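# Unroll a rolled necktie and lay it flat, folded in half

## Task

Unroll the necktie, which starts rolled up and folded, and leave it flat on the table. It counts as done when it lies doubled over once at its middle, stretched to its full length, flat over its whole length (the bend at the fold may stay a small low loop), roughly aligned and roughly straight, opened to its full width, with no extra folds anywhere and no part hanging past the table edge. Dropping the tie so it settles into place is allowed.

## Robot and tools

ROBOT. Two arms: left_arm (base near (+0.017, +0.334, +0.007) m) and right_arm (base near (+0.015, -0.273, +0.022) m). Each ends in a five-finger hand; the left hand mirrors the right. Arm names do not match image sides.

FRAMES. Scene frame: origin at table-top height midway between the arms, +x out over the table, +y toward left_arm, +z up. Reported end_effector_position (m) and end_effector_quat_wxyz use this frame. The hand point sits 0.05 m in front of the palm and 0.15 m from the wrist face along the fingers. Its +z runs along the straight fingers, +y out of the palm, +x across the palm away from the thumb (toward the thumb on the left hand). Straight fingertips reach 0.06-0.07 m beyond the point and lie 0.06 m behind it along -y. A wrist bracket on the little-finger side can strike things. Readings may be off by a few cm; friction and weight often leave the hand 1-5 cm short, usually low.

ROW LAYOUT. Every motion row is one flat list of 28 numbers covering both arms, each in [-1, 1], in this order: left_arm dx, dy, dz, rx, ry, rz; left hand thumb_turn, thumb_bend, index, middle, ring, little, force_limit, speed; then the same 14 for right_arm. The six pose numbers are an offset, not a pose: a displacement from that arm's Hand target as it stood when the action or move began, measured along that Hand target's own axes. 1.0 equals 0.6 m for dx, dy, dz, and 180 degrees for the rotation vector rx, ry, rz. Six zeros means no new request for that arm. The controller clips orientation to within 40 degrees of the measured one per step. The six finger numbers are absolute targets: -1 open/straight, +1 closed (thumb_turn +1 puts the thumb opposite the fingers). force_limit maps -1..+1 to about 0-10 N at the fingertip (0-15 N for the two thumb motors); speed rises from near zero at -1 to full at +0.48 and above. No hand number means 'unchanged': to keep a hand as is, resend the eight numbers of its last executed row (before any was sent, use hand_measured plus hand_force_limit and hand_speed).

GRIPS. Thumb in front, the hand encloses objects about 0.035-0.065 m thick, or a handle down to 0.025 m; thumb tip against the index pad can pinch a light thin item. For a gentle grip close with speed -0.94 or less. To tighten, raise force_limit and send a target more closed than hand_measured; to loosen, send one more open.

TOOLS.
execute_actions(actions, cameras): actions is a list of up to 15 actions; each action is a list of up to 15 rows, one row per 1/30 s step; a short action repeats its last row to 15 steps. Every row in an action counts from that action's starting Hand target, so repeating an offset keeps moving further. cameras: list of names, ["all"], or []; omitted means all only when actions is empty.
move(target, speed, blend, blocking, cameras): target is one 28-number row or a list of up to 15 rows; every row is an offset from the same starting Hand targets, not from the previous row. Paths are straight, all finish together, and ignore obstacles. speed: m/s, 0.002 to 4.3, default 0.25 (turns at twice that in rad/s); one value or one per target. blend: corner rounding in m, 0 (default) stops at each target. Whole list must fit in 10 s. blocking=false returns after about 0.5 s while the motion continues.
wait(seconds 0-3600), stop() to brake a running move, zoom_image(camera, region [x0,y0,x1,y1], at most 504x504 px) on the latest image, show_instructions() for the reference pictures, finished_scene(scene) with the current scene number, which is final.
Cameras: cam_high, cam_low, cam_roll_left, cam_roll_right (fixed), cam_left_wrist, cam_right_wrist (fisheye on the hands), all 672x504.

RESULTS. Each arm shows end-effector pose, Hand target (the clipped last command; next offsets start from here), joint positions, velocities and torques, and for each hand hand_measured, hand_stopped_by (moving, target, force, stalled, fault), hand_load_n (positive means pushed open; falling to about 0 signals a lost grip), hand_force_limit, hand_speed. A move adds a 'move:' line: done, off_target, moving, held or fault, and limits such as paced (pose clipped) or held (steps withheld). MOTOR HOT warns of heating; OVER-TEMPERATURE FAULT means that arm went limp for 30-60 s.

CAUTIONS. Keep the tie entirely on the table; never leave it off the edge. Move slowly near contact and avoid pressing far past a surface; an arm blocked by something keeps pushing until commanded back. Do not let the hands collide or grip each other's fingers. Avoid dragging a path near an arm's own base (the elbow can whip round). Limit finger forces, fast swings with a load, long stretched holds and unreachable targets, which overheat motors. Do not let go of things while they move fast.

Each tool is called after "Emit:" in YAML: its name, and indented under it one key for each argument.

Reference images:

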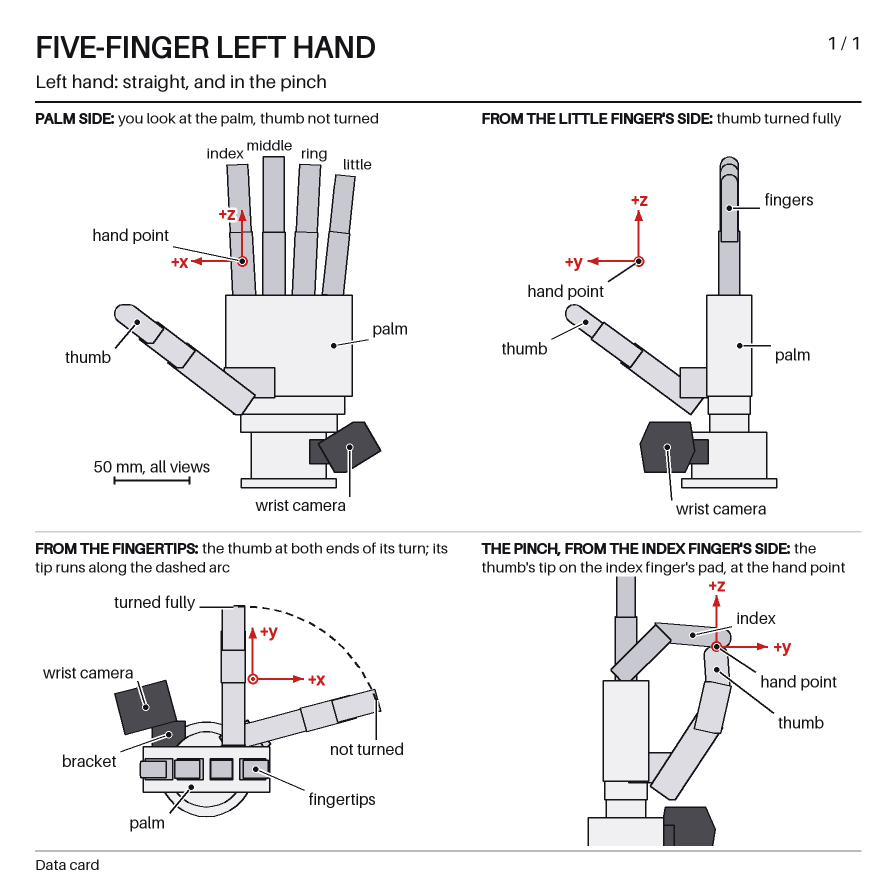

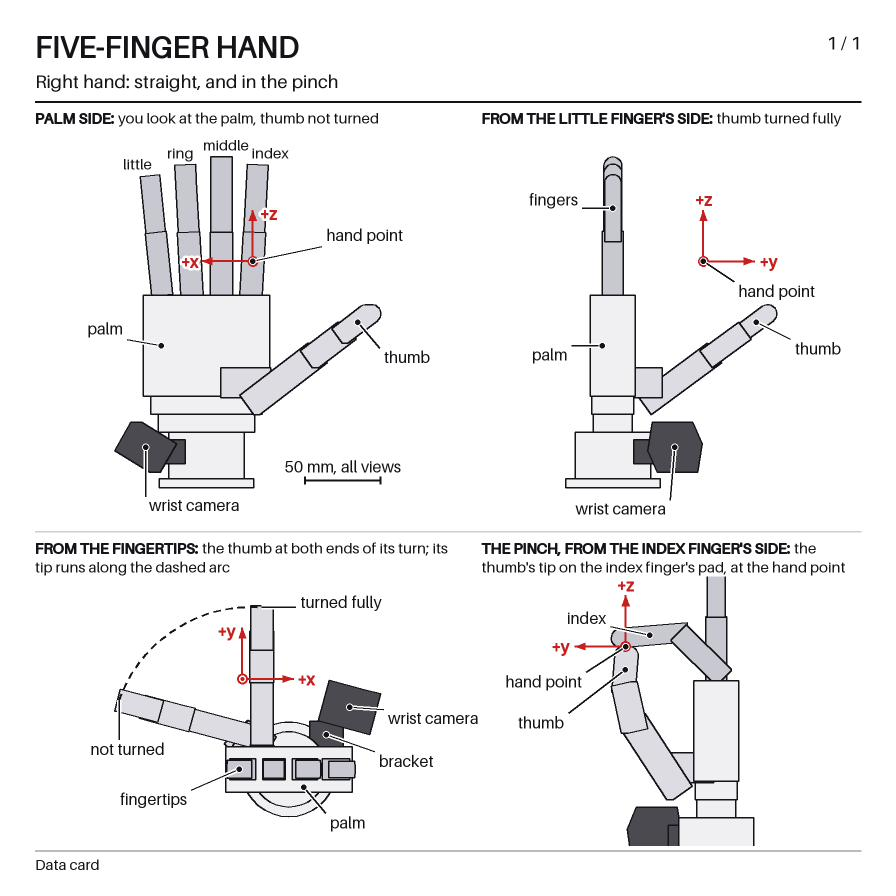

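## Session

Emit:
execute_actions:
  actions: []

Emit:
zoom_image:
  camera: "cam_roll_right"
  region: [250, 220, 430, 300]

Emit:
zoom_image:
  camera: "cam_roll_left"
  region: [50, 230, 240, 300]

Scene clock: 0.00 s.
left_arm: end_effector_position=(+0.9636, +0.2337, +0.1884) hand_measured=(-1.000, -1.000, -1.000, -1.000, -1.000, -1.000) hand_load_n=(+0.0, +0.0, +0.0, -0.5, +0.0, +0.0) hand_stopped_by=(target, target, target, target, target, target) hand_force_limit=0.00 hand_speed=-0.80 end_effector_quat_wxyz=(-0.297, +0.680, -0.397, +0.540) | right_arm: end_effector_position=(+0.8590, -0.1475, +0.1508) hand_measured=(-1.000, -1.000, -1.000, -1.000, -1.000, -1.000) hand_load_n=(+0.0, +0.0, +0.0, +0.0, +0.0, +0.0) hand_stopped_by=(target, target, target, target, target, target) hand_force_limit=0.00 hand_speed=-0.80 end_effector_quat_wxyz=(-0.537, +0.682, -0.210, +0.449)
Joint positions: left_arm=[-0.053 2.301 2.072 -0.014 -0.022 -0.545] | right_arm=[0.043 2.162 1.594 0.544 -0.551 -0.41]
Joint velocities: within noise
Joint torques (N m): no reading
Motor temperatures (°C): left_arm=[27 35 27 23 24 24] | right_arm=[24 33 22 24 23 22]
Heat: left arm: hottest shoulder 35 °C; right arm: hottest shoulder 33 °C.
Hand target: left_arm +0.9686, +0.2335, +0.1880; -0.299, +0.678, -0.396, +0.543 | right_arm +0.8648, -0.1474, +0.1594; -0.539, +0.678, -0.205, +0.456
camera_calibration:
cam_left_wrist: T_world_to_cam=[[0.2546, 0.23219, 0.93876, -0.47136], [-0.47329, -0.81662, 0.33034, 0.58378], [0.84331, -0.52841, -0.09802, -0.55629]] pos_world=[0.86543, 0.29222, 0.19512]
cam_right_wrist: T_world_to_cam=[[0.35851, -0.5059, -0.78456, -0.26094], [-0.81165, 0.24627, -0.52969, 0.80667], [0.46119, 0.82669, -0.32232, -0.10827]] pos_world=[0.79822, -0.24117, 0.18766]

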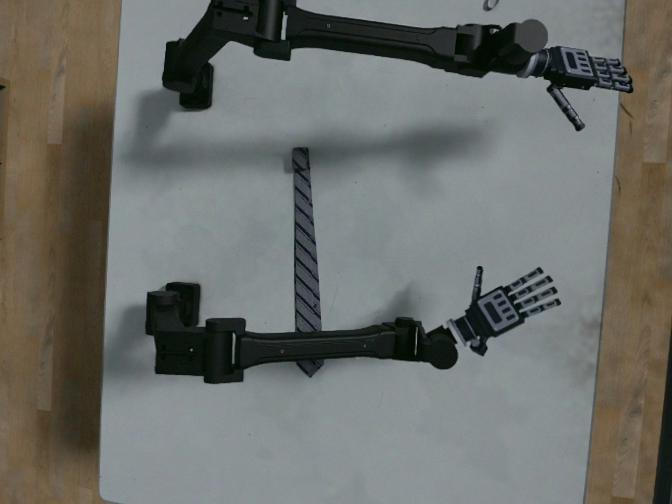

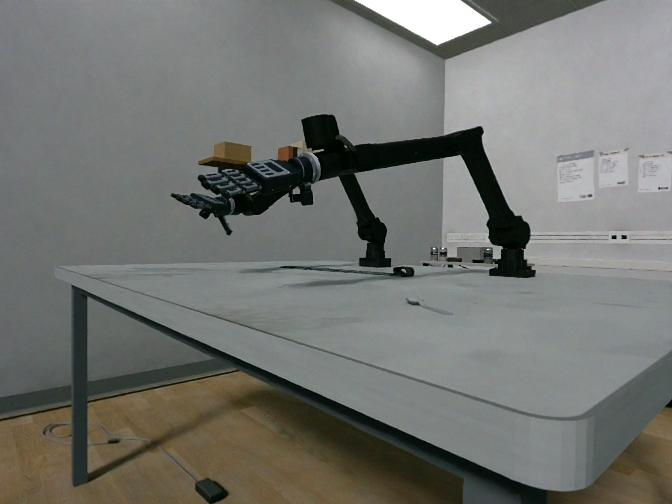

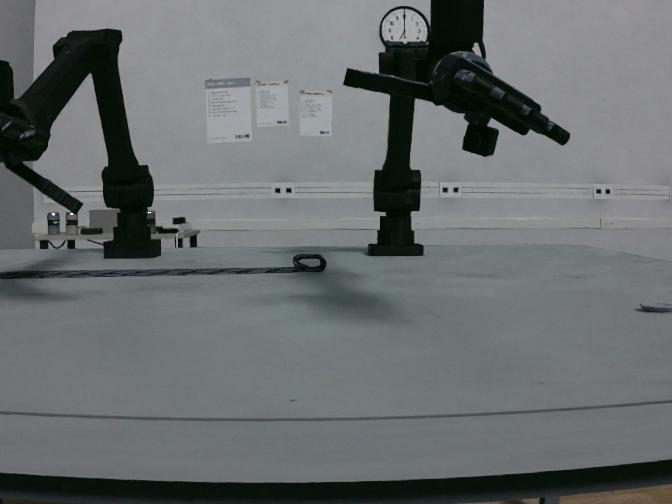

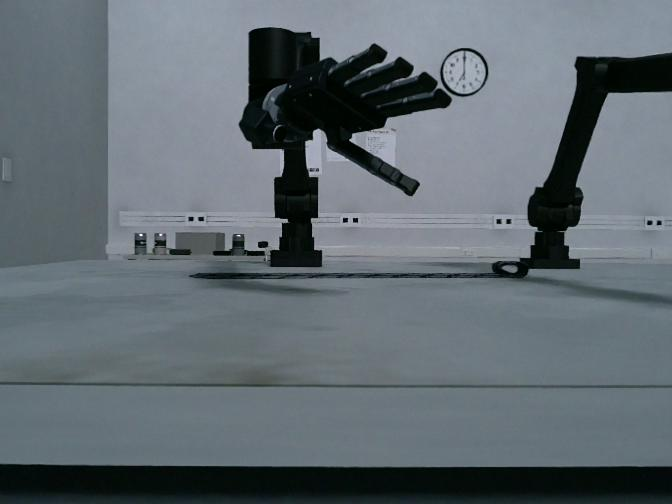

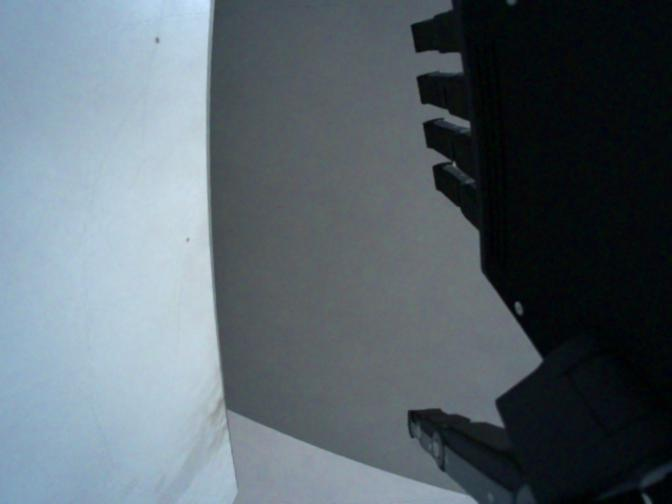

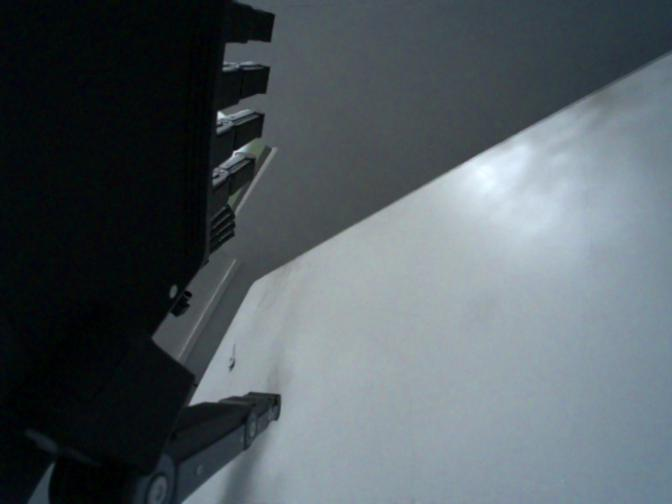

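Scaled by 2.800 from the camera's image (finer frame: 960x720).

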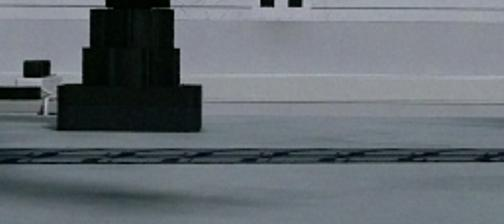

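Scaled by 2.653 from the camera's image (finer frame: 960x720).

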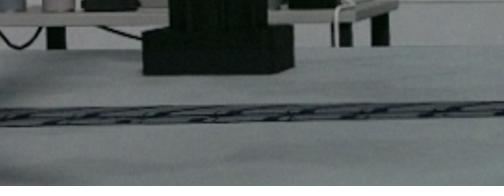

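Emit:
zoom_image:
  camera: "cam_roll_right"
  region: [450, 240, 550, 290]

Emit:
zoom_image:
  camera: "cam_roll_left"
  region: [260, 230, 360, 290]

Emit:
zoom_image:
  camera: "cam_high"
  region: [250, 130, 350, 210]

Scaled by 5.040 from the camera's image (finer frame: 960x720).

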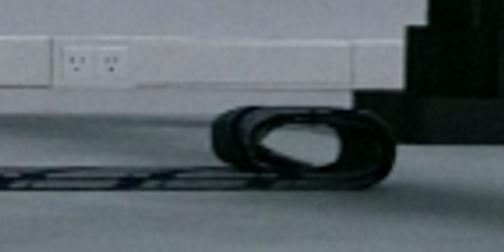

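Scaled by 5.040 from the camera's image (finer frame: 960x720).

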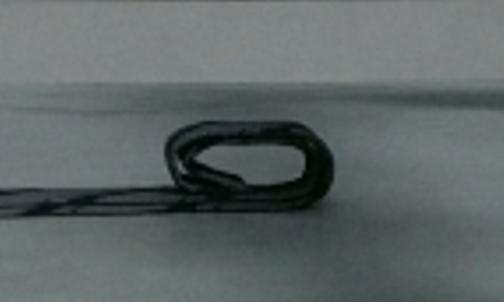

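Scaled by 5.040 from the camera's image (finer frame: 960x720).

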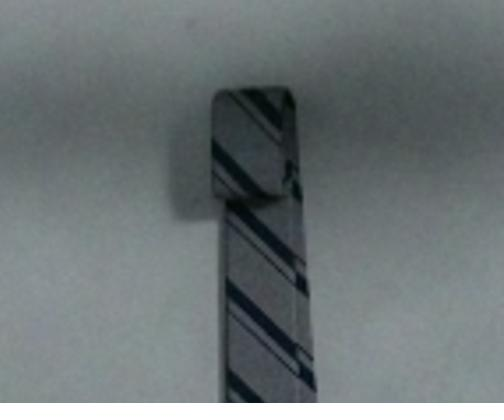

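Emit:
move:
  target: [-0.939,-0.484,-0.282,0.111,-0.186,-0.052,-1,-1,-1,-1,-1,-1,0,-0.8,-0.619,-0.376,-0.687,-0.386,-0.326,-0.147,-1,-1,-1,-1,-1,-1,0,-0.8]
  speed: 0.35
  cameras: ["cam_high","cam_roll_left","cam_roll_right"]

Scene clock: 26.43 s.
left_arm: end_effector_position=(+0.7971, +0.8658, +0.1919) hand_measured=(-1.000, -1.000, -1.000, -1.000, -1.000, -1.000) hand_load_n=(-0.5, +0.0, +0.0, +0.0, +0.0, +0.0) hand_stopped_by=(target, target, target, target, target, target) hand_force_limit=0.00 hand_speed=-0.80 end_effector_quat_wxyz=(-0.466, +0.775, -0.138, +0.405) | right_arm: end_effector_position=(+0.2753, -0.0174, +0.2114) hand_measured=(-1.000, -1.000, -1.000, -1.000, -1.000, -1.000) hand_load_n=(+0.0, +0.0, +0.0, +0.0, +0.0, +0.0) hand_stopped_by=(target, target, target, target, target, target) hand_force_limit=0.00 hand_speed=-0.80 end_effector_quat_wxyz=(+0.006, +1.000, +0.009, -0.007)
Joint positions: left_arm=[0.651 2.274 2.032 0 -0.023 -0.545] | right_arm=[0.846 1.485 1.333 -1.438 -0.002 -0.76]
Joint torques (N m): left_arm=[-0.26 -21.54 13.44 1.61 -0.04 0.06] | right_arm=[0.56 -9.11 10.32 -0.13 0.19 0.03]
Motor temperatures (°C): left_arm=[26 38 33 23 24 24] | right_arm=[24 34 24 24 22 22]
Heat: left arm: hottest shoulder 38 °C; right arm: hottest shoulder 34 °C.
Hand target: left_arm +0.8111, +0.8704, +0.1877; -0.466, +0.773, -0.139, +0.408 | right_arm +0.2849, -0.0104, +0.2201; +0.001, +1.000, +0.000, +0.000
Off the commanded pose: left_arm 0.015 m, 0 deg | right_arm 0.015 m, 1 deg.
move: off_target (left_arm, right_arm)

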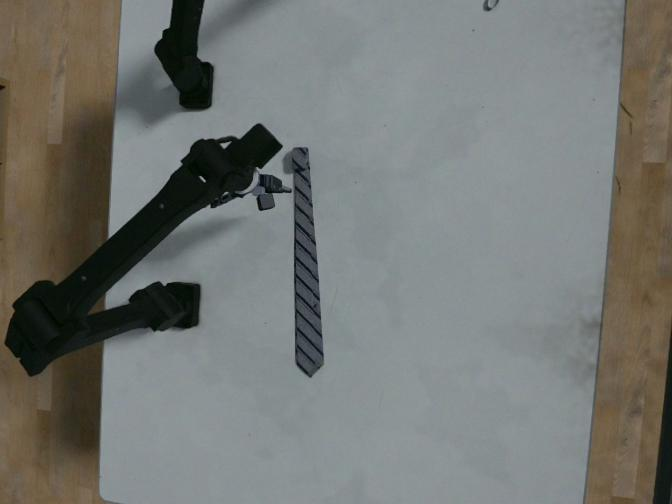

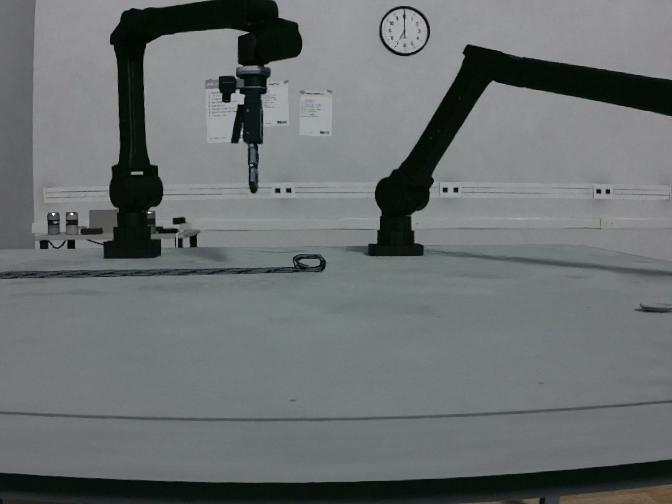

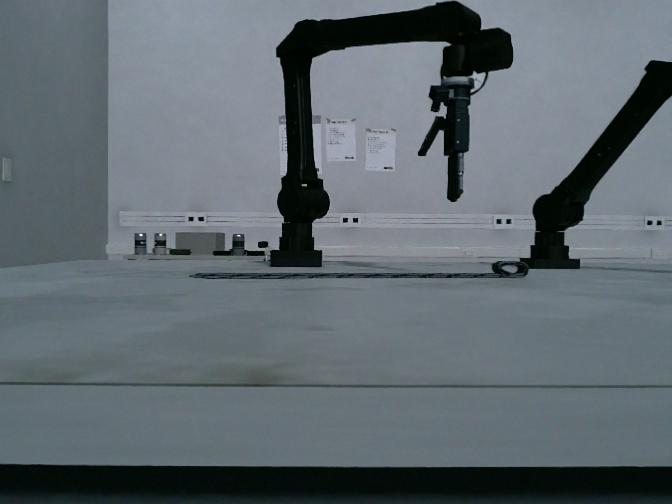

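Emit:
move:
  target:
    - [0,0,0,0,0,0,-1,-1,-1,-1,-1,-1,0,-0.8,0.015,0,0.227,0,0,0,-1,-1,-1,-1,-1,-1,0,-0.8]
    - [0,0,0,0,0,0,-1,-1,-1,-1,-1,-1,0,-0.8,0.015,-0.334,0.23,0,0,0,-1,-1,-1,-1,-1,-1,0,-0.8]
  speed: [0.15,0.1]
  cameras: ["cam_high","cam_roll_left","cam_roll_right","cam_right_wrist"]

Emit:
zoom_image:
  camera: "cam_roll_left"
  region: [270, 180, 430, 290]

Emit:
zoom_image:
  camera: "cam_high"
  region: [240, 60, 360, 160]

Scene clock: 36.87 s.
left_arm: end_effector_position=(+0.7971, +0.8658, +0.1919) hand_measured=(-1.000, -1.000, -1.000, -1.000, -1.000, -1.000) hand_load_n=(-0.5, +0.0, +0.0, +0.0, +0.0, +0.0) hand_stopped_by=(target, target, target, target, target, target) hand_force_limit=0.00 hand_speed=-0.80 end_effector_quat_wxyz=(-0.466, +0.775, -0.138, +0.405) | right_arm: end_effector_position=(+0.2903, +0.1788, +0.0803) hand_measured=(-1.000, -1.000, -1.000, -1.000, -1.000, -1.000) hand_load_n=(+0.0, +0.0, +0.0, +0.0, +0.0, +0.5) hand_stopped_by=(target, target, target, target, target, target) hand_force_limit=0.00 hand_speed=-0.80 end_effector_quat_wxyz=(+0.004, +1.000, +0.004, -0.003)
Joint positions: left_arm=[0.651 2.274 2.032 0 -0.023 -0.545] | right_arm=[1.051 1.989 1.66 -1.252 -0.001 -0.545]
Joint torques (N m): left_arm=[-0.15 -21.66 13.48 1.61 -0.05 0.06] | right_arm=[1.49 -15.21 9.83 -0.1 0.13 0.04]
Heat: left arm: hottest shoulder 39 °C; right arm: hottest shoulder 34 °C.
Hand target: left_arm +0.8111, +0.8704, +0.1877; -0.466, +0.773, -0.139, +0.408 | right_arm +0.2938, +0.1898, +0.0817; +0.001, +1.000, +0.000, +0.000
Off the commanded pose: left_arm 0.015 m, 0 deg | right_arm 0.012 m, 1 deg.
move: off_target (right_arm)
cam_right_wrist: T_world_to_cam=[[0.2739, -0.9611, -0.03555, 0.09852], [-0.80186, -0.24862, 0.54333, 0.22698], [-0.53104, -0.12032, -0.83876, 0.36026]] pos_world=[0.34633, 0.19446, 0.18235]

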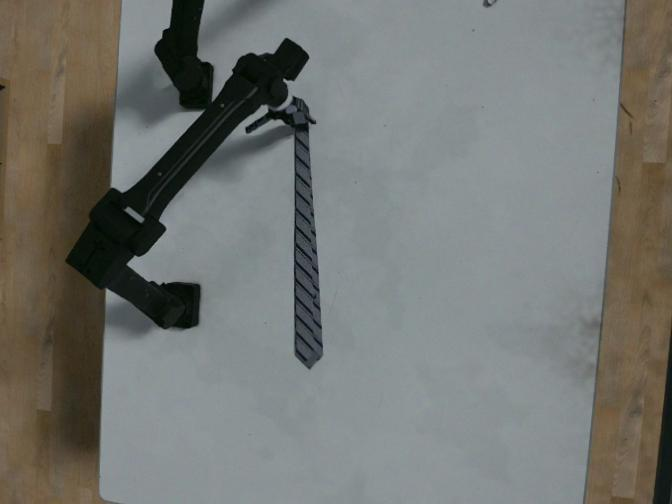

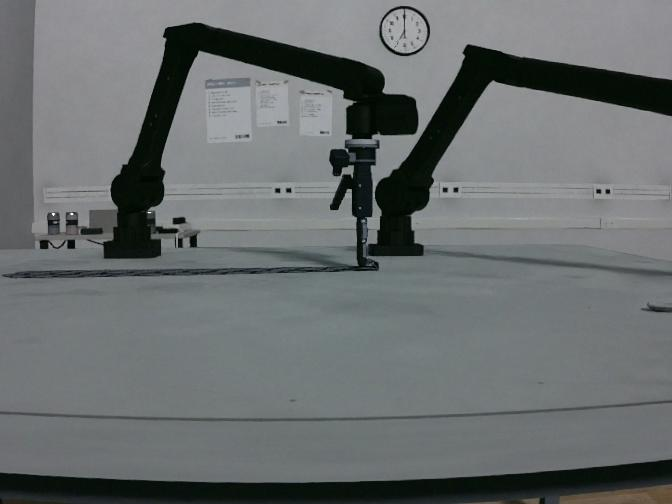

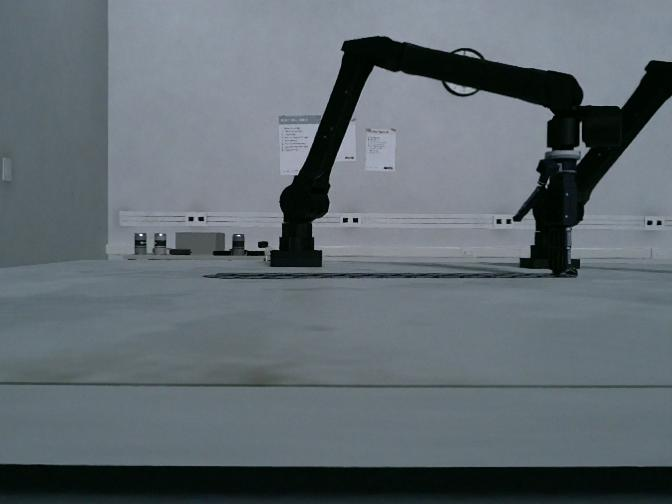

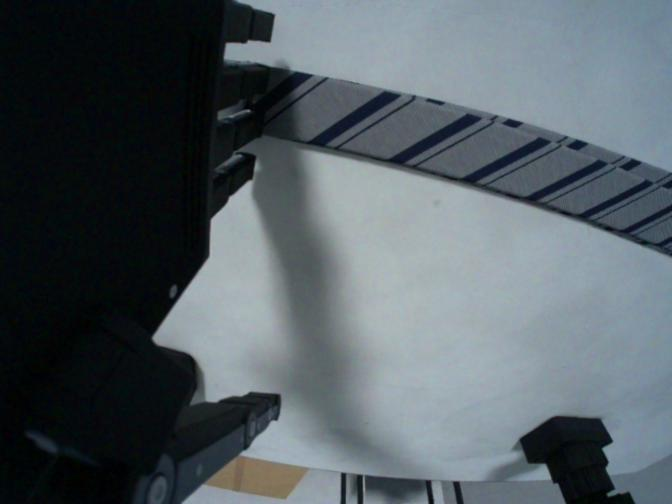

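Scaled by 3.150 from the camera's image (finer frame: 960x720).

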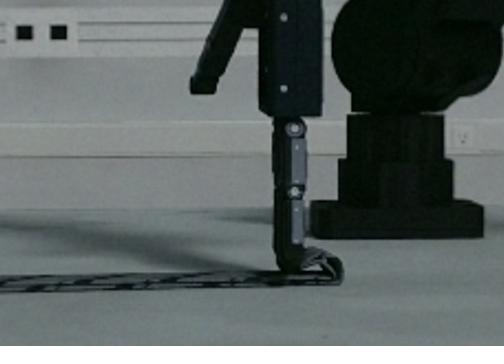

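Scaled by 4.200 from the camera's image (finer frame: 960x720).

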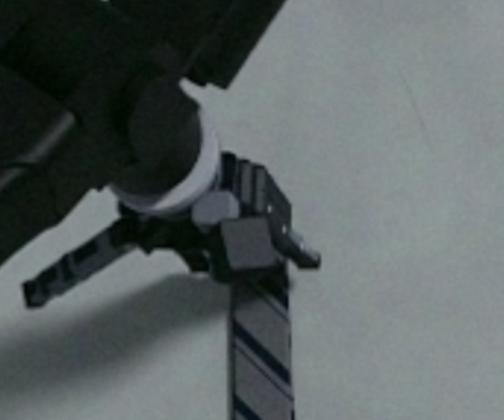

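Emit:
move:
  target: [0,0,0,0,0,0,-1,-1,-1,-1,-1,-1,0,-0.8,0,-0.183,-0.003,0,0,0,-1,-1,-1,-1,-1,-1,0,-0.8]
  speed: 0.12
  cameras: ["cam_high","cam_roll_left","cam_roll_right","cam_right_wrist"]

Emit:
zoom_image:
  camera: "cam_roll_left"
  region: [320, 210, 480, 290]

Emit:
zoom_image:
  camera: "cam_high"
  region: [240, 30, 360, 150]

Scene clock: 42.23 s.
left_arm: end_effector_position=(+0.7971, +0.8658, +0.1919) hand_measured=(-1.000, -1.000, -1.000, -1.000, -1.000, -1.000) hand_load_n=(+0.0, +0.0, +0.0, +0.0, +0.0, +0.0) hand_stopped_by=(target, target, target, target, target, target) hand_force_limit=0.00 hand_speed=-0.80 end_effector_quat_wxyz=(-0.466, +0.775, -0.138, +0.405) | right_arm: end_effector_position=(+0.2930, +0.2900, +0.0839) hand_measured=(-1.000, -1.000, -1.000, -1.000, -1.000, -1.000) hand_load_n=(+0.0, +0.0, +0.0, +0.0, +0.0, +0.0) hand_stopped_by=(target, target, target, target, target, target) hand_force_limit=0.00 hand_speed=-0.80 end_effector_quat_wxyz=(+0.004, +1.000, +0.003, -0.002)
Joint positions: left_arm=[0.651 2.274 2.032 0 -0.023 -0.545] | right_arm=[1.13 2.276 2.156 -1.46 0 -0.466]
Joint torques (N m): left_arm=[-0.21 -21.54 13.49 1.61 -0.05 0.06] | right_arm=[1.49 -18.61 10.39 -0.03 0.07 0.03]
Heat: left arm: hottest shoulder 40 °C; right arm: hottest shoulder 34 °C.
Hand target: left_arm +0.8111, +0.8704, +0.1877; -0.466, +0.773, -0.139, +0.408 | right_arm +0.2938, +0.2996, +0.0833; +0.001, +1.000, +0.000, +0.000
Off the commanded pose: left_arm 0.015 m, 0 deg | right_arm 0.010 m, 1 deg.
move: done
cam_right_wrist: T_world_to_cam=[[0.27331, -0.96132, -0.03415, 0.20486], [-0.80326, -0.24762, 0.54172, 0.25504], [-0.52923, -0.12062, -0.83986, 0.37782]] pos_world=[0.34883, 0.30567, 0.18615]

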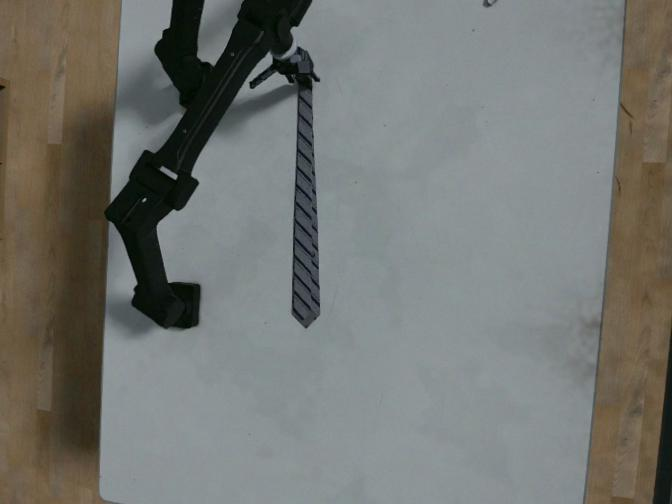

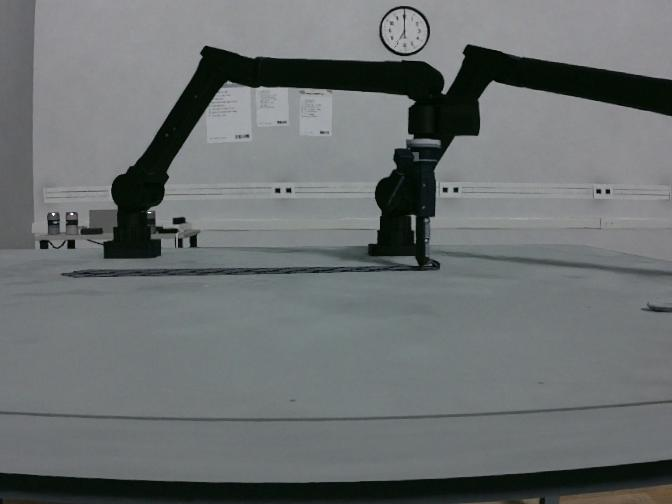

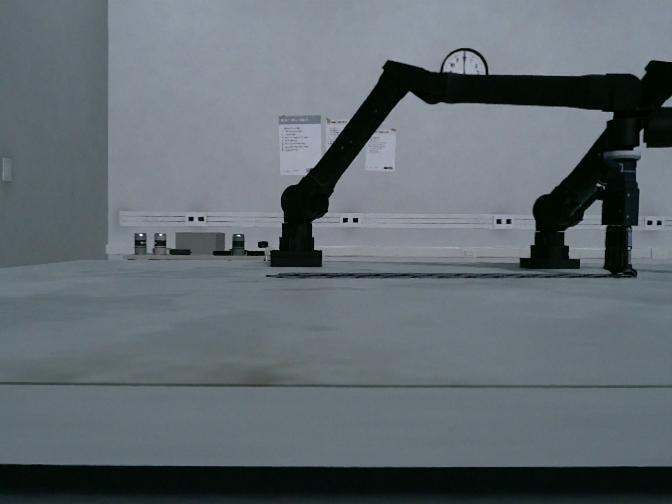

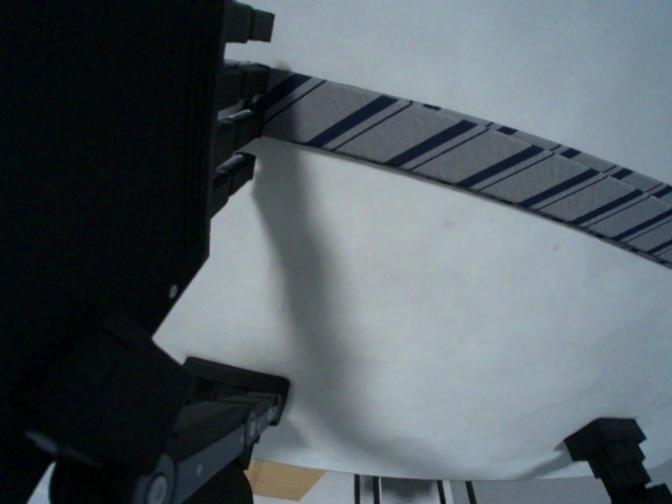

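Scaled by 3.150 from the camera's image (finer frame: 960x720).

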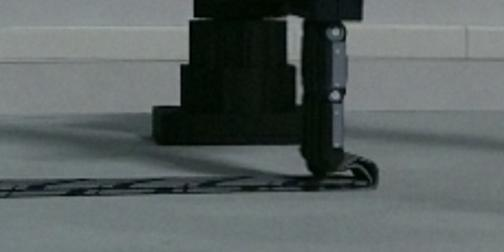

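Scaled by 4.200 from the camera's image (finer frame: 960x720).

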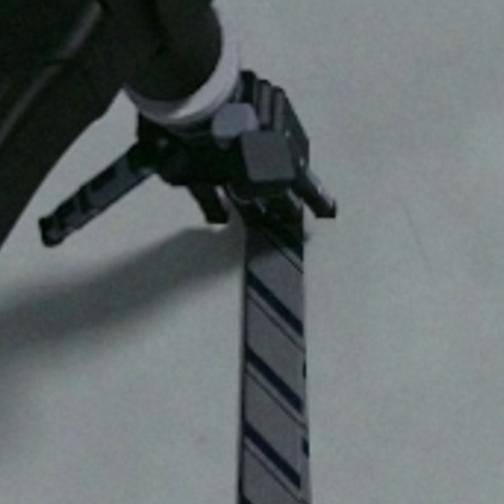

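Emit:
move:
  target: [0,0,0,0,0,0,-1,-1,-1,-1,-1,-1,0,-0.8,0,0.05,-0.18,0,0,0,-1,-1,-1,-1,-1,-1,0,-0.8]
  speed: 0.15
  cameras: ["cam_high","cam_roll_left","cam_right_wrist"]

Emit:
zoom_image:
  camera: "cam_roll_left"
  region: [370, 230, 470, 290]

Emit:
zoom_image:
  camera: "cam_high"
  region: [250, 50, 350, 130]

Scene clock: 47.77 s.
left_arm: end_effector_position=(+0.7971, +0.8658, +0.1919) hand_measured=(-1.000, -1.000, -1.000, -1.000, -1.000, -1.000) hand_load_n=(+0.0, +0.0, -0.5, +0.0, +0.0, +0.0) hand_stopped_by=(target, target, target, target, target, target) hand_force_limit=0.00 hand_speed=-0.80 end_effector_quat_wxyz=(-0.466, +0.775, -0.138, +0.405) | right_arm: end_effector_position=(+0.2871, +0.2665, +0.1861) hand_measured=(-1.000, -1.000, -1.000, -1.000, -1.000, -1.000) hand_load_n=(+0.0, +0.0, +0.0, +0.0, +0.0, +0.0) hand_stopped_by=(target, target, target, target, target, target) hand_force_limit=0.00 hand_speed=-0.80 end_effector_quat_wxyz=(+0.007, +1.000, -0.001, -0.003)
Joint positions: left_arm=[0.651 2.274 2.032 0 -0.023 -0.545] | right_arm=[1.122 2.184 2.262 -1.664 0 -0.465]
Joint torques (N m): left_arm=[-0.21 -21.6 13.49 1.61 -0.05 0.06] | right_arm=[0.21 -18.67 9.78 -0.16 0.07 -0.16]
Heat: left arm: hottest shoulder 40 °C; right arm: hottest shoulder 34 °C.
Hand target: left_arm +0.8111, +0.8704, +0.1877; -0.466, +0.773, -0.139, +0.408 | right_arm +0.2937, +0.2699, +0.1914; +0.001, +1.000, +0.000, +0.000
Off the commanded pose: left_arm 0.015 m, 0 deg | right_arm 0.009 m, 1 deg.
move: done
cam_right_wrist: T_world_to_cam=[[0.26474, -0.96386, -0.02987, 0.18981], [-0.80399, -0.23772, 0.54507, 0.18605], [-0.53247, -0.12028, -0.83786, 0.45806]] pos_world=[0.34324, 0.28227, 0.28805]

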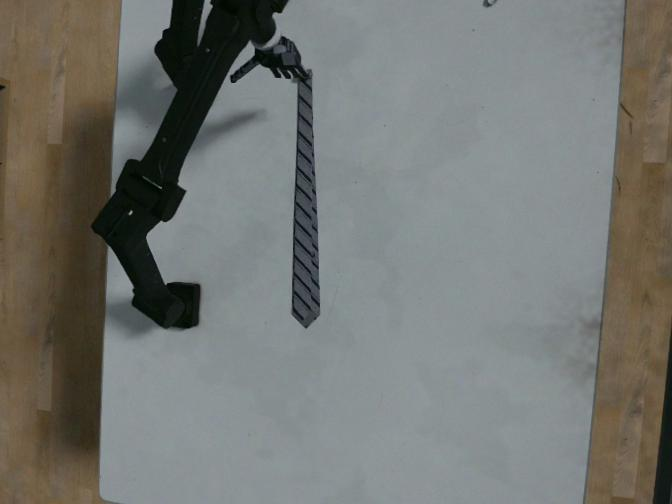

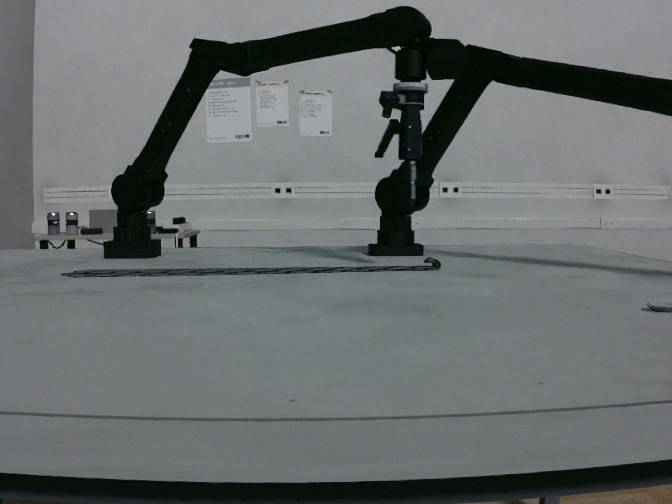

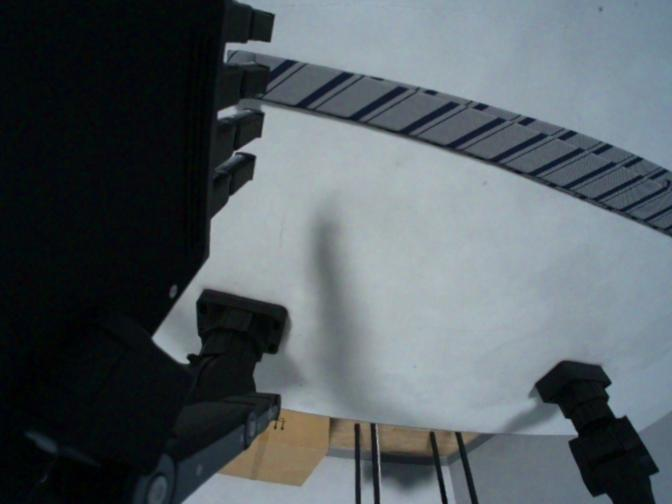

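Scaled by 5.040 from the camera's image (finer frame: 960x720).

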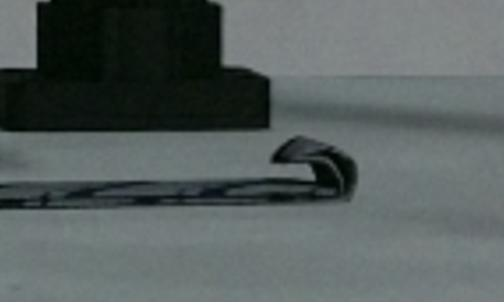

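Scaled by 5.040 from the camera's image (finer frame: 960x720).

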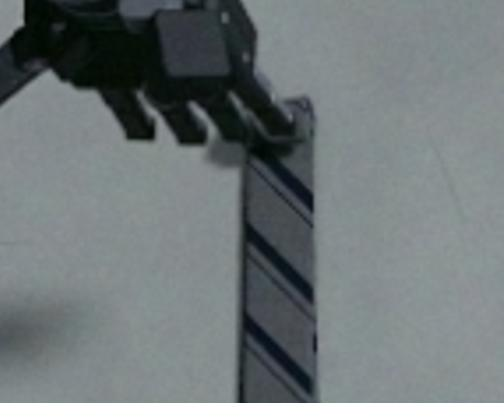

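Emit:
move:
  target:
    - [0,0,0,0,0,0,-1,-1,-1,-1,-1,-1,0,-0.8,0,0.133,0.152,0.25,0,0,-1,-1,-1,-1,-1,-1,0,-0.8]
    - [0,0,0,0,0,0,-1,-1,-1,-1,-1,-1,0,-0.8,0,0.13,0.289,0.25,0,0,-1,-1,-1,-1,-1,-1,0,-0.8]
  speed: [0.2,0.1]
  cameras: ["cam_high","cam_roll_left"]

Emit:
zoom_image:
  camera: "cam_roll_left"
  region: [330, 200, 470, 290]

Scene clock: 71.20 s.
left_arm: end_effector_position=(+0.7971, +0.8658, +0.1919) hand_measured=(-1.000, -1.000, -1.000, -1.000, -1.000, -1.000) hand_load_n=(+0.0, +0.0, +0.0, +0.0, +0.0, -0.5) hand_stopped_by=(target, target, target, target, target, target) hand_force_limit=0.00 hand_speed=-0.80 end_effector_quat_wxyz=(-0.466, +0.775, -0.138, +0.405) | right_arm: end_effector_position=(+0.2923, +0.1891, +0.0205) hand_measured=(-1.000, -1.000, -1.000, -1.000, -1.000, -1.000) hand_load_n=(-0.5, +0.0, +0.0, +0.0, -0.5, +0.0) hand_stopped_by=(target, target, target, target, target, target) hand_force_limit=0.00 hand_speed=-0.80 end_effector_quat_wxyz=(-0.378, +0.926, -0.001, -0.001)
Joint positions: left_arm=[0.651 2.274 2.032 0 -0.023 -0.545] | right_arm=[0.893 1.738 1.009 -0.197 -0.467 -0.535]
Joint torques (N m): left_arm=[-0.21 -21.66 13.48 1.61 -0.05 0.06] | right_arm=[1.03 -11.99 6.17 2.29 -0.42 -0.07]
Motor temperatures (°C): left_arm=[26 41 40 23 24 24] | right_arm=[24 36 27 24 22 22]
Heat: left arm: hottest shoulder 41 °C; right arm: hottest shoulder 36 °C.
Hand target: left_arm +0.8111, +0.8704, +0.1877; -0.466, +0.773, -0.139, +0.408 | right_arm +0.2939, +0.1914, +0.0180; -0.382, +0.924, +0.000, +0.000
Off the commanded pose: left_arm 0.015 m, 0 deg | right_arm 0.004 m, 0 deg.
move: done

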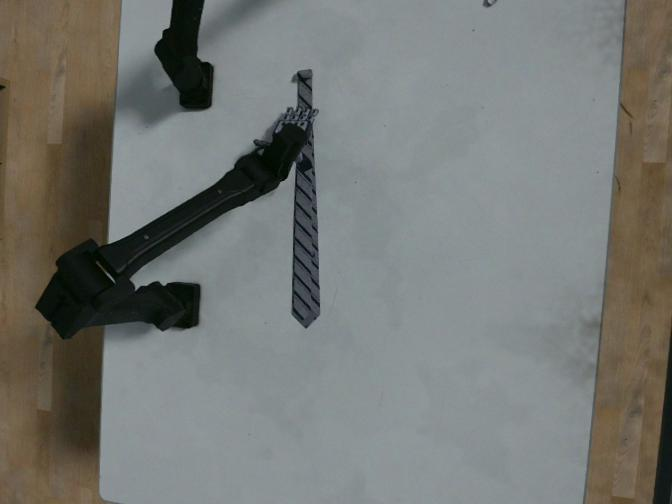

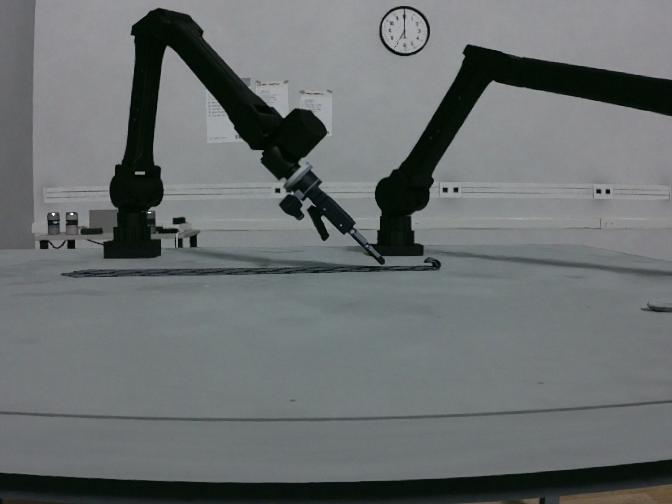

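Scaled by 3.600 from the camera's image (finer frame: 960x720).

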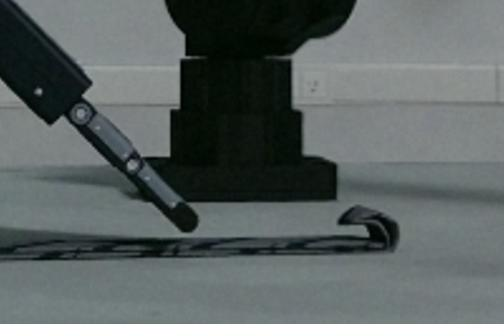

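Emit:
move:
  target:
    - [0,0,0,0,0,0,-1,-1,-1,-1,-1,-1,0,-0.8,0,-0.0942,0.106,0,0,0,-1,-1,-1,-1,-1,-1,0,-0.8]
    - [0,0,0,0,0,0,-1,-1,-1,-1,-1,-1,0,-0.8,0,-0.159,0.1,0,0,0,-1,-1,-1,-1,-1,-1,0,-0.8]
    - [0,0,0,0,0,0,-1,-1,-1,-1,-1,-1,0,-0.8,0,-0.212,0.1296,0,0,0,-1,-1,-1,-1,-1,-1,0,-0.8]
    - [0,0,0,0,0,0,-1,-1,-1,-1,-1,-1,0,-0.8,0,-0.2415,0.1826,0,0,0,-1,-1,-1,-1,-1,-1,0,-0.8]
  speed: 0.12
  blend: 0.01
  cameras: ["cam_high","cam_roll_left"]

Emit:
zoom_image:
  camera: "cam_roll_left"
  region: [370, 200, 510, 290]

Emit:
zoom_image:
  camera: "cam_high"
  region: [250, 20, 350, 120]

Scene clock: 82.33 s.
left_arm: end_effector_position=(+0.7971, +0.8658, +0.1919) hand_measured=(-1.000, -1.000, -1.000, -1.000, -1.000, -1.000) hand_load_n=(+0.0, +0.0, +0.0, -0.5, +0.0, +0.0) hand_stopped_by=(target, target, target, target, target, target) hand_force_limit=0.00 hand_speed=-0.80 end_effector_quat_wxyz=(-0.466, +0.775, -0.138, +0.405) | right_arm: end_effector_position=(+0.2878, +0.3579, +0.0322) hand_measured=(-1.000, -1.000, -1.000, -1.000, -1.000, -1.000) hand_load_n=(-0.5, +0.0, +0.0, -0.5, +0.0, +0.0) hand_stopped_by=(target, target, target, target, target, target) hand_force_limit=0.00 hand_speed=-0.80 end_effector_quat_wxyz=(-0.374, +0.928, +0.003, -0.004)
Joint positions: left_arm=[0.651 2.274 2.032 0 -0.023 -0.545] | right_arm=[1.075 2.012 1.475 -0.34 -0.357 -0.39]
Joint torques (N m): left_arm=[-0.21 -21.6 13.48 1.61 -0.05 0.06] | right_arm=[0.97 -16.56 10.29 1.29 -0.08 0.02]
Heat: left arm: hottest shoulder 42 °C; right arm: hottest shoulder 36 °C.
Hand target: left_arm +0.8111, +0.8704, +0.1877; -0.466, +0.773, -0.139, +0.408 | right_arm +0.2938, +0.3716, +0.0429; -0.382, +0.924, +0.000, +0.000
Off the commanded pose: left_arm 0.015 m, 0 deg | right_arm 0.018 m, 1 deg.
move: off_target (right_arm)

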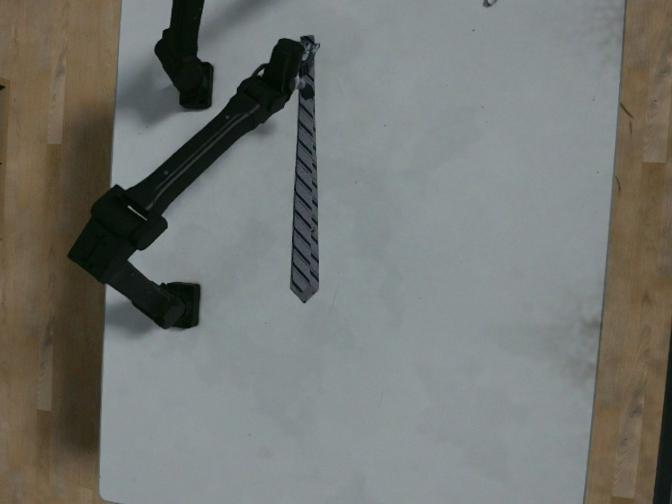

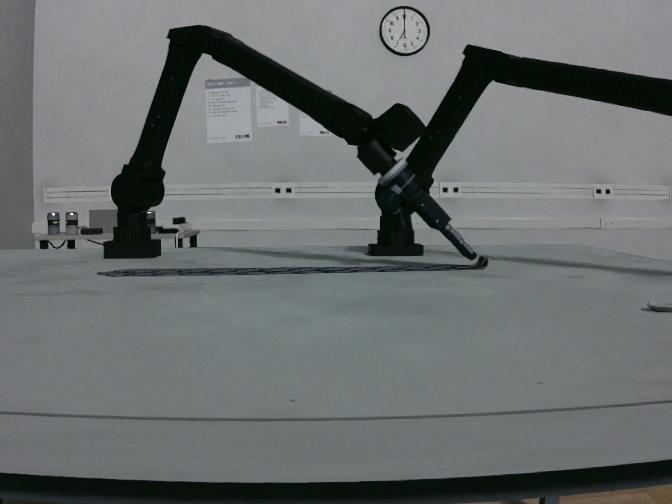

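Scaled by 3.600 from the camera's image (finer frame: 960x720).

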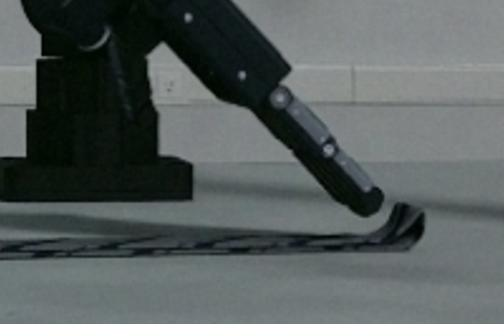

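Scaled by 5.040 from the camera's image (finer frame: 960x720).

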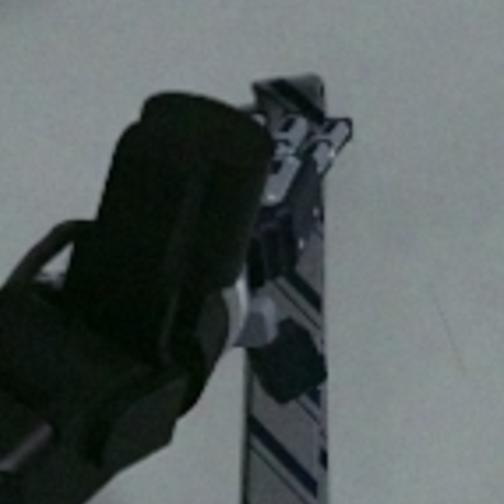

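Emit:
move:
  target:
    - [0,0,0,0,0,0,-1,-1,-1,-1,-1,-1,0,-0.8,0.01,-0.053,0.0648,0,0,0,-1,-1,-1,-1,-1,-1,0,-0.8]
    - [0,0,0,0,0,0,-1,-1,-1,-1,-1,-1,0,-0.8,0.01,-0.053,0.112,0,0,0,-1,-1,-1,-1,-1,-1,0,-0.8]
  speed: 0.12
  blend: 0.01
  cameras: ["cam_high","cam_roll_left"]

Emit:
zoom_image:
  camera: "cam_roll_left"
  region: [390, 200, 530, 290]

Emit:
zoom_image:
  camera: "cam_high"
  region: [250, 0, 350, 100]

Scene clock: 90.27 s.
left_arm: end_effector_position=(+0.7971, +0.8658, +0.1919) hand_measured=(-1.000, -1.000, -1.000, -1.000, -1.000, -1.000) hand_load_n=(-0.5, +0.0, +0.0, +0.0, +0.0, +0.0) hand_stopped_by=(target, target, target, target, target, target) hand_force_limit=0.00 hand_speed=-0.80 end_effector_quat_wxyz=(-0.466, +0.775, -0.138, +0.405) | right_arm: end_effector_position=(+0.2988, +0.4303, +0.0181) hand_measured=(-1.000, -1.000, -1.000, -1.000, -1.000, -1.000) hand_load_n=(-0.5, +0.0, +0.0, +0.5, +0.0, +0.0) hand_stopped_by=(target, target, target, target, target, target) hand_force_limit=0.00 hand_speed=-0.80 end_effector_quat_wxyz=(-0.380, +0.925, +0.002, +0.001)
Joint positions: left_arm=[0.651 2.274 2.032 0 -0.023 -0.545] | right_arm=[1.113 2.182 1.722 -0.389 -0.328 -0.355]
Joint torques (N m): left_arm=[-0.26 -21.66 13.48 1.61 -0.05 0.06] | right_arm=[1.67 -18.02 10.48 1.26 -0.07 0.02]
Heat: left arm: hottest shoulder 42 °C; right arm: hottest shoulder 36 °C.
Hand target: left_arm +0.8111, +0.8704, +0.1877; -0.466, +0.773, -0.139, +0.408 | right_arm +0.2999, +0.4414, +0.0178; -0.382, +0.924, +0.000, +0.000
Off the commanded pose: left_arm 0.015 m, 0 deg | right_arm 0.011 m, 0 deg.
move: off_target (right_arm)

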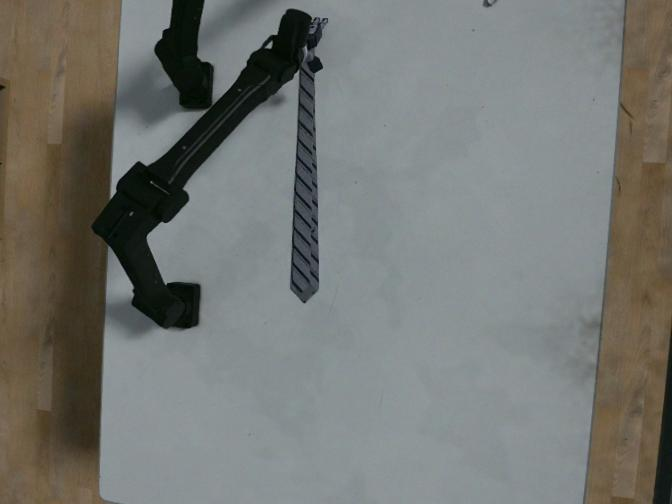

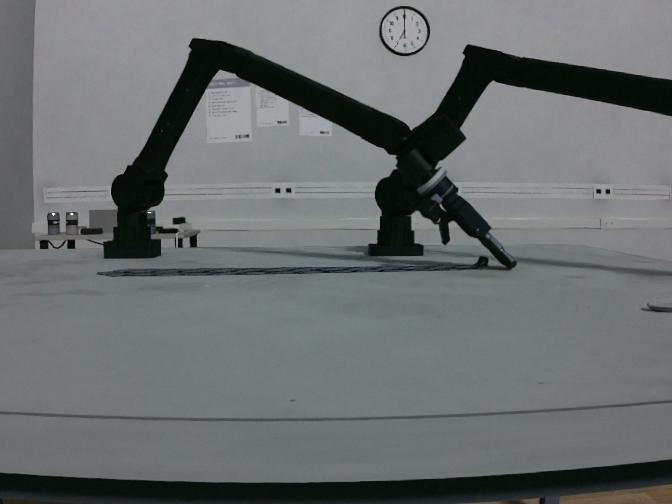

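Scaled by 3.600 from the camera's image (finer frame: 960x720).

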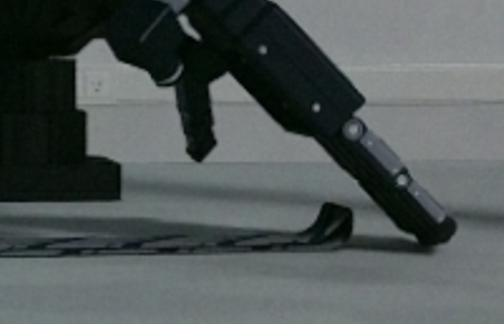

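Scaled by 5.040 from the camera's image (finer frame: 960x720).

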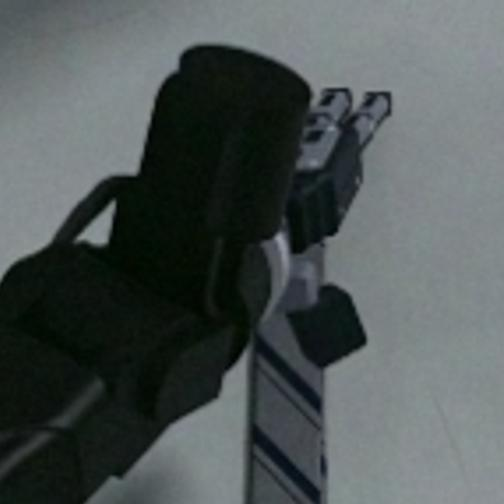

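Emit:
zoom_image:
  camera: "cam_roll_left"
  region: [455, 240, 505, 280]

Scaled by 10.080 from the camera's image (finer frame: 960x720).

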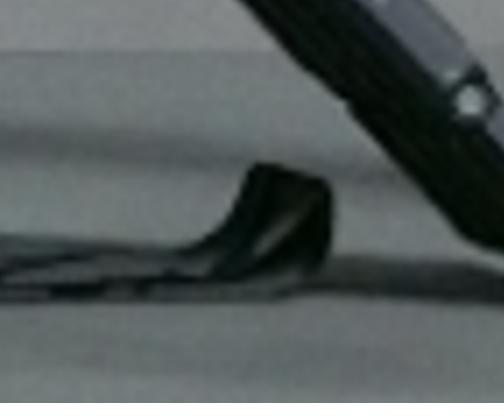

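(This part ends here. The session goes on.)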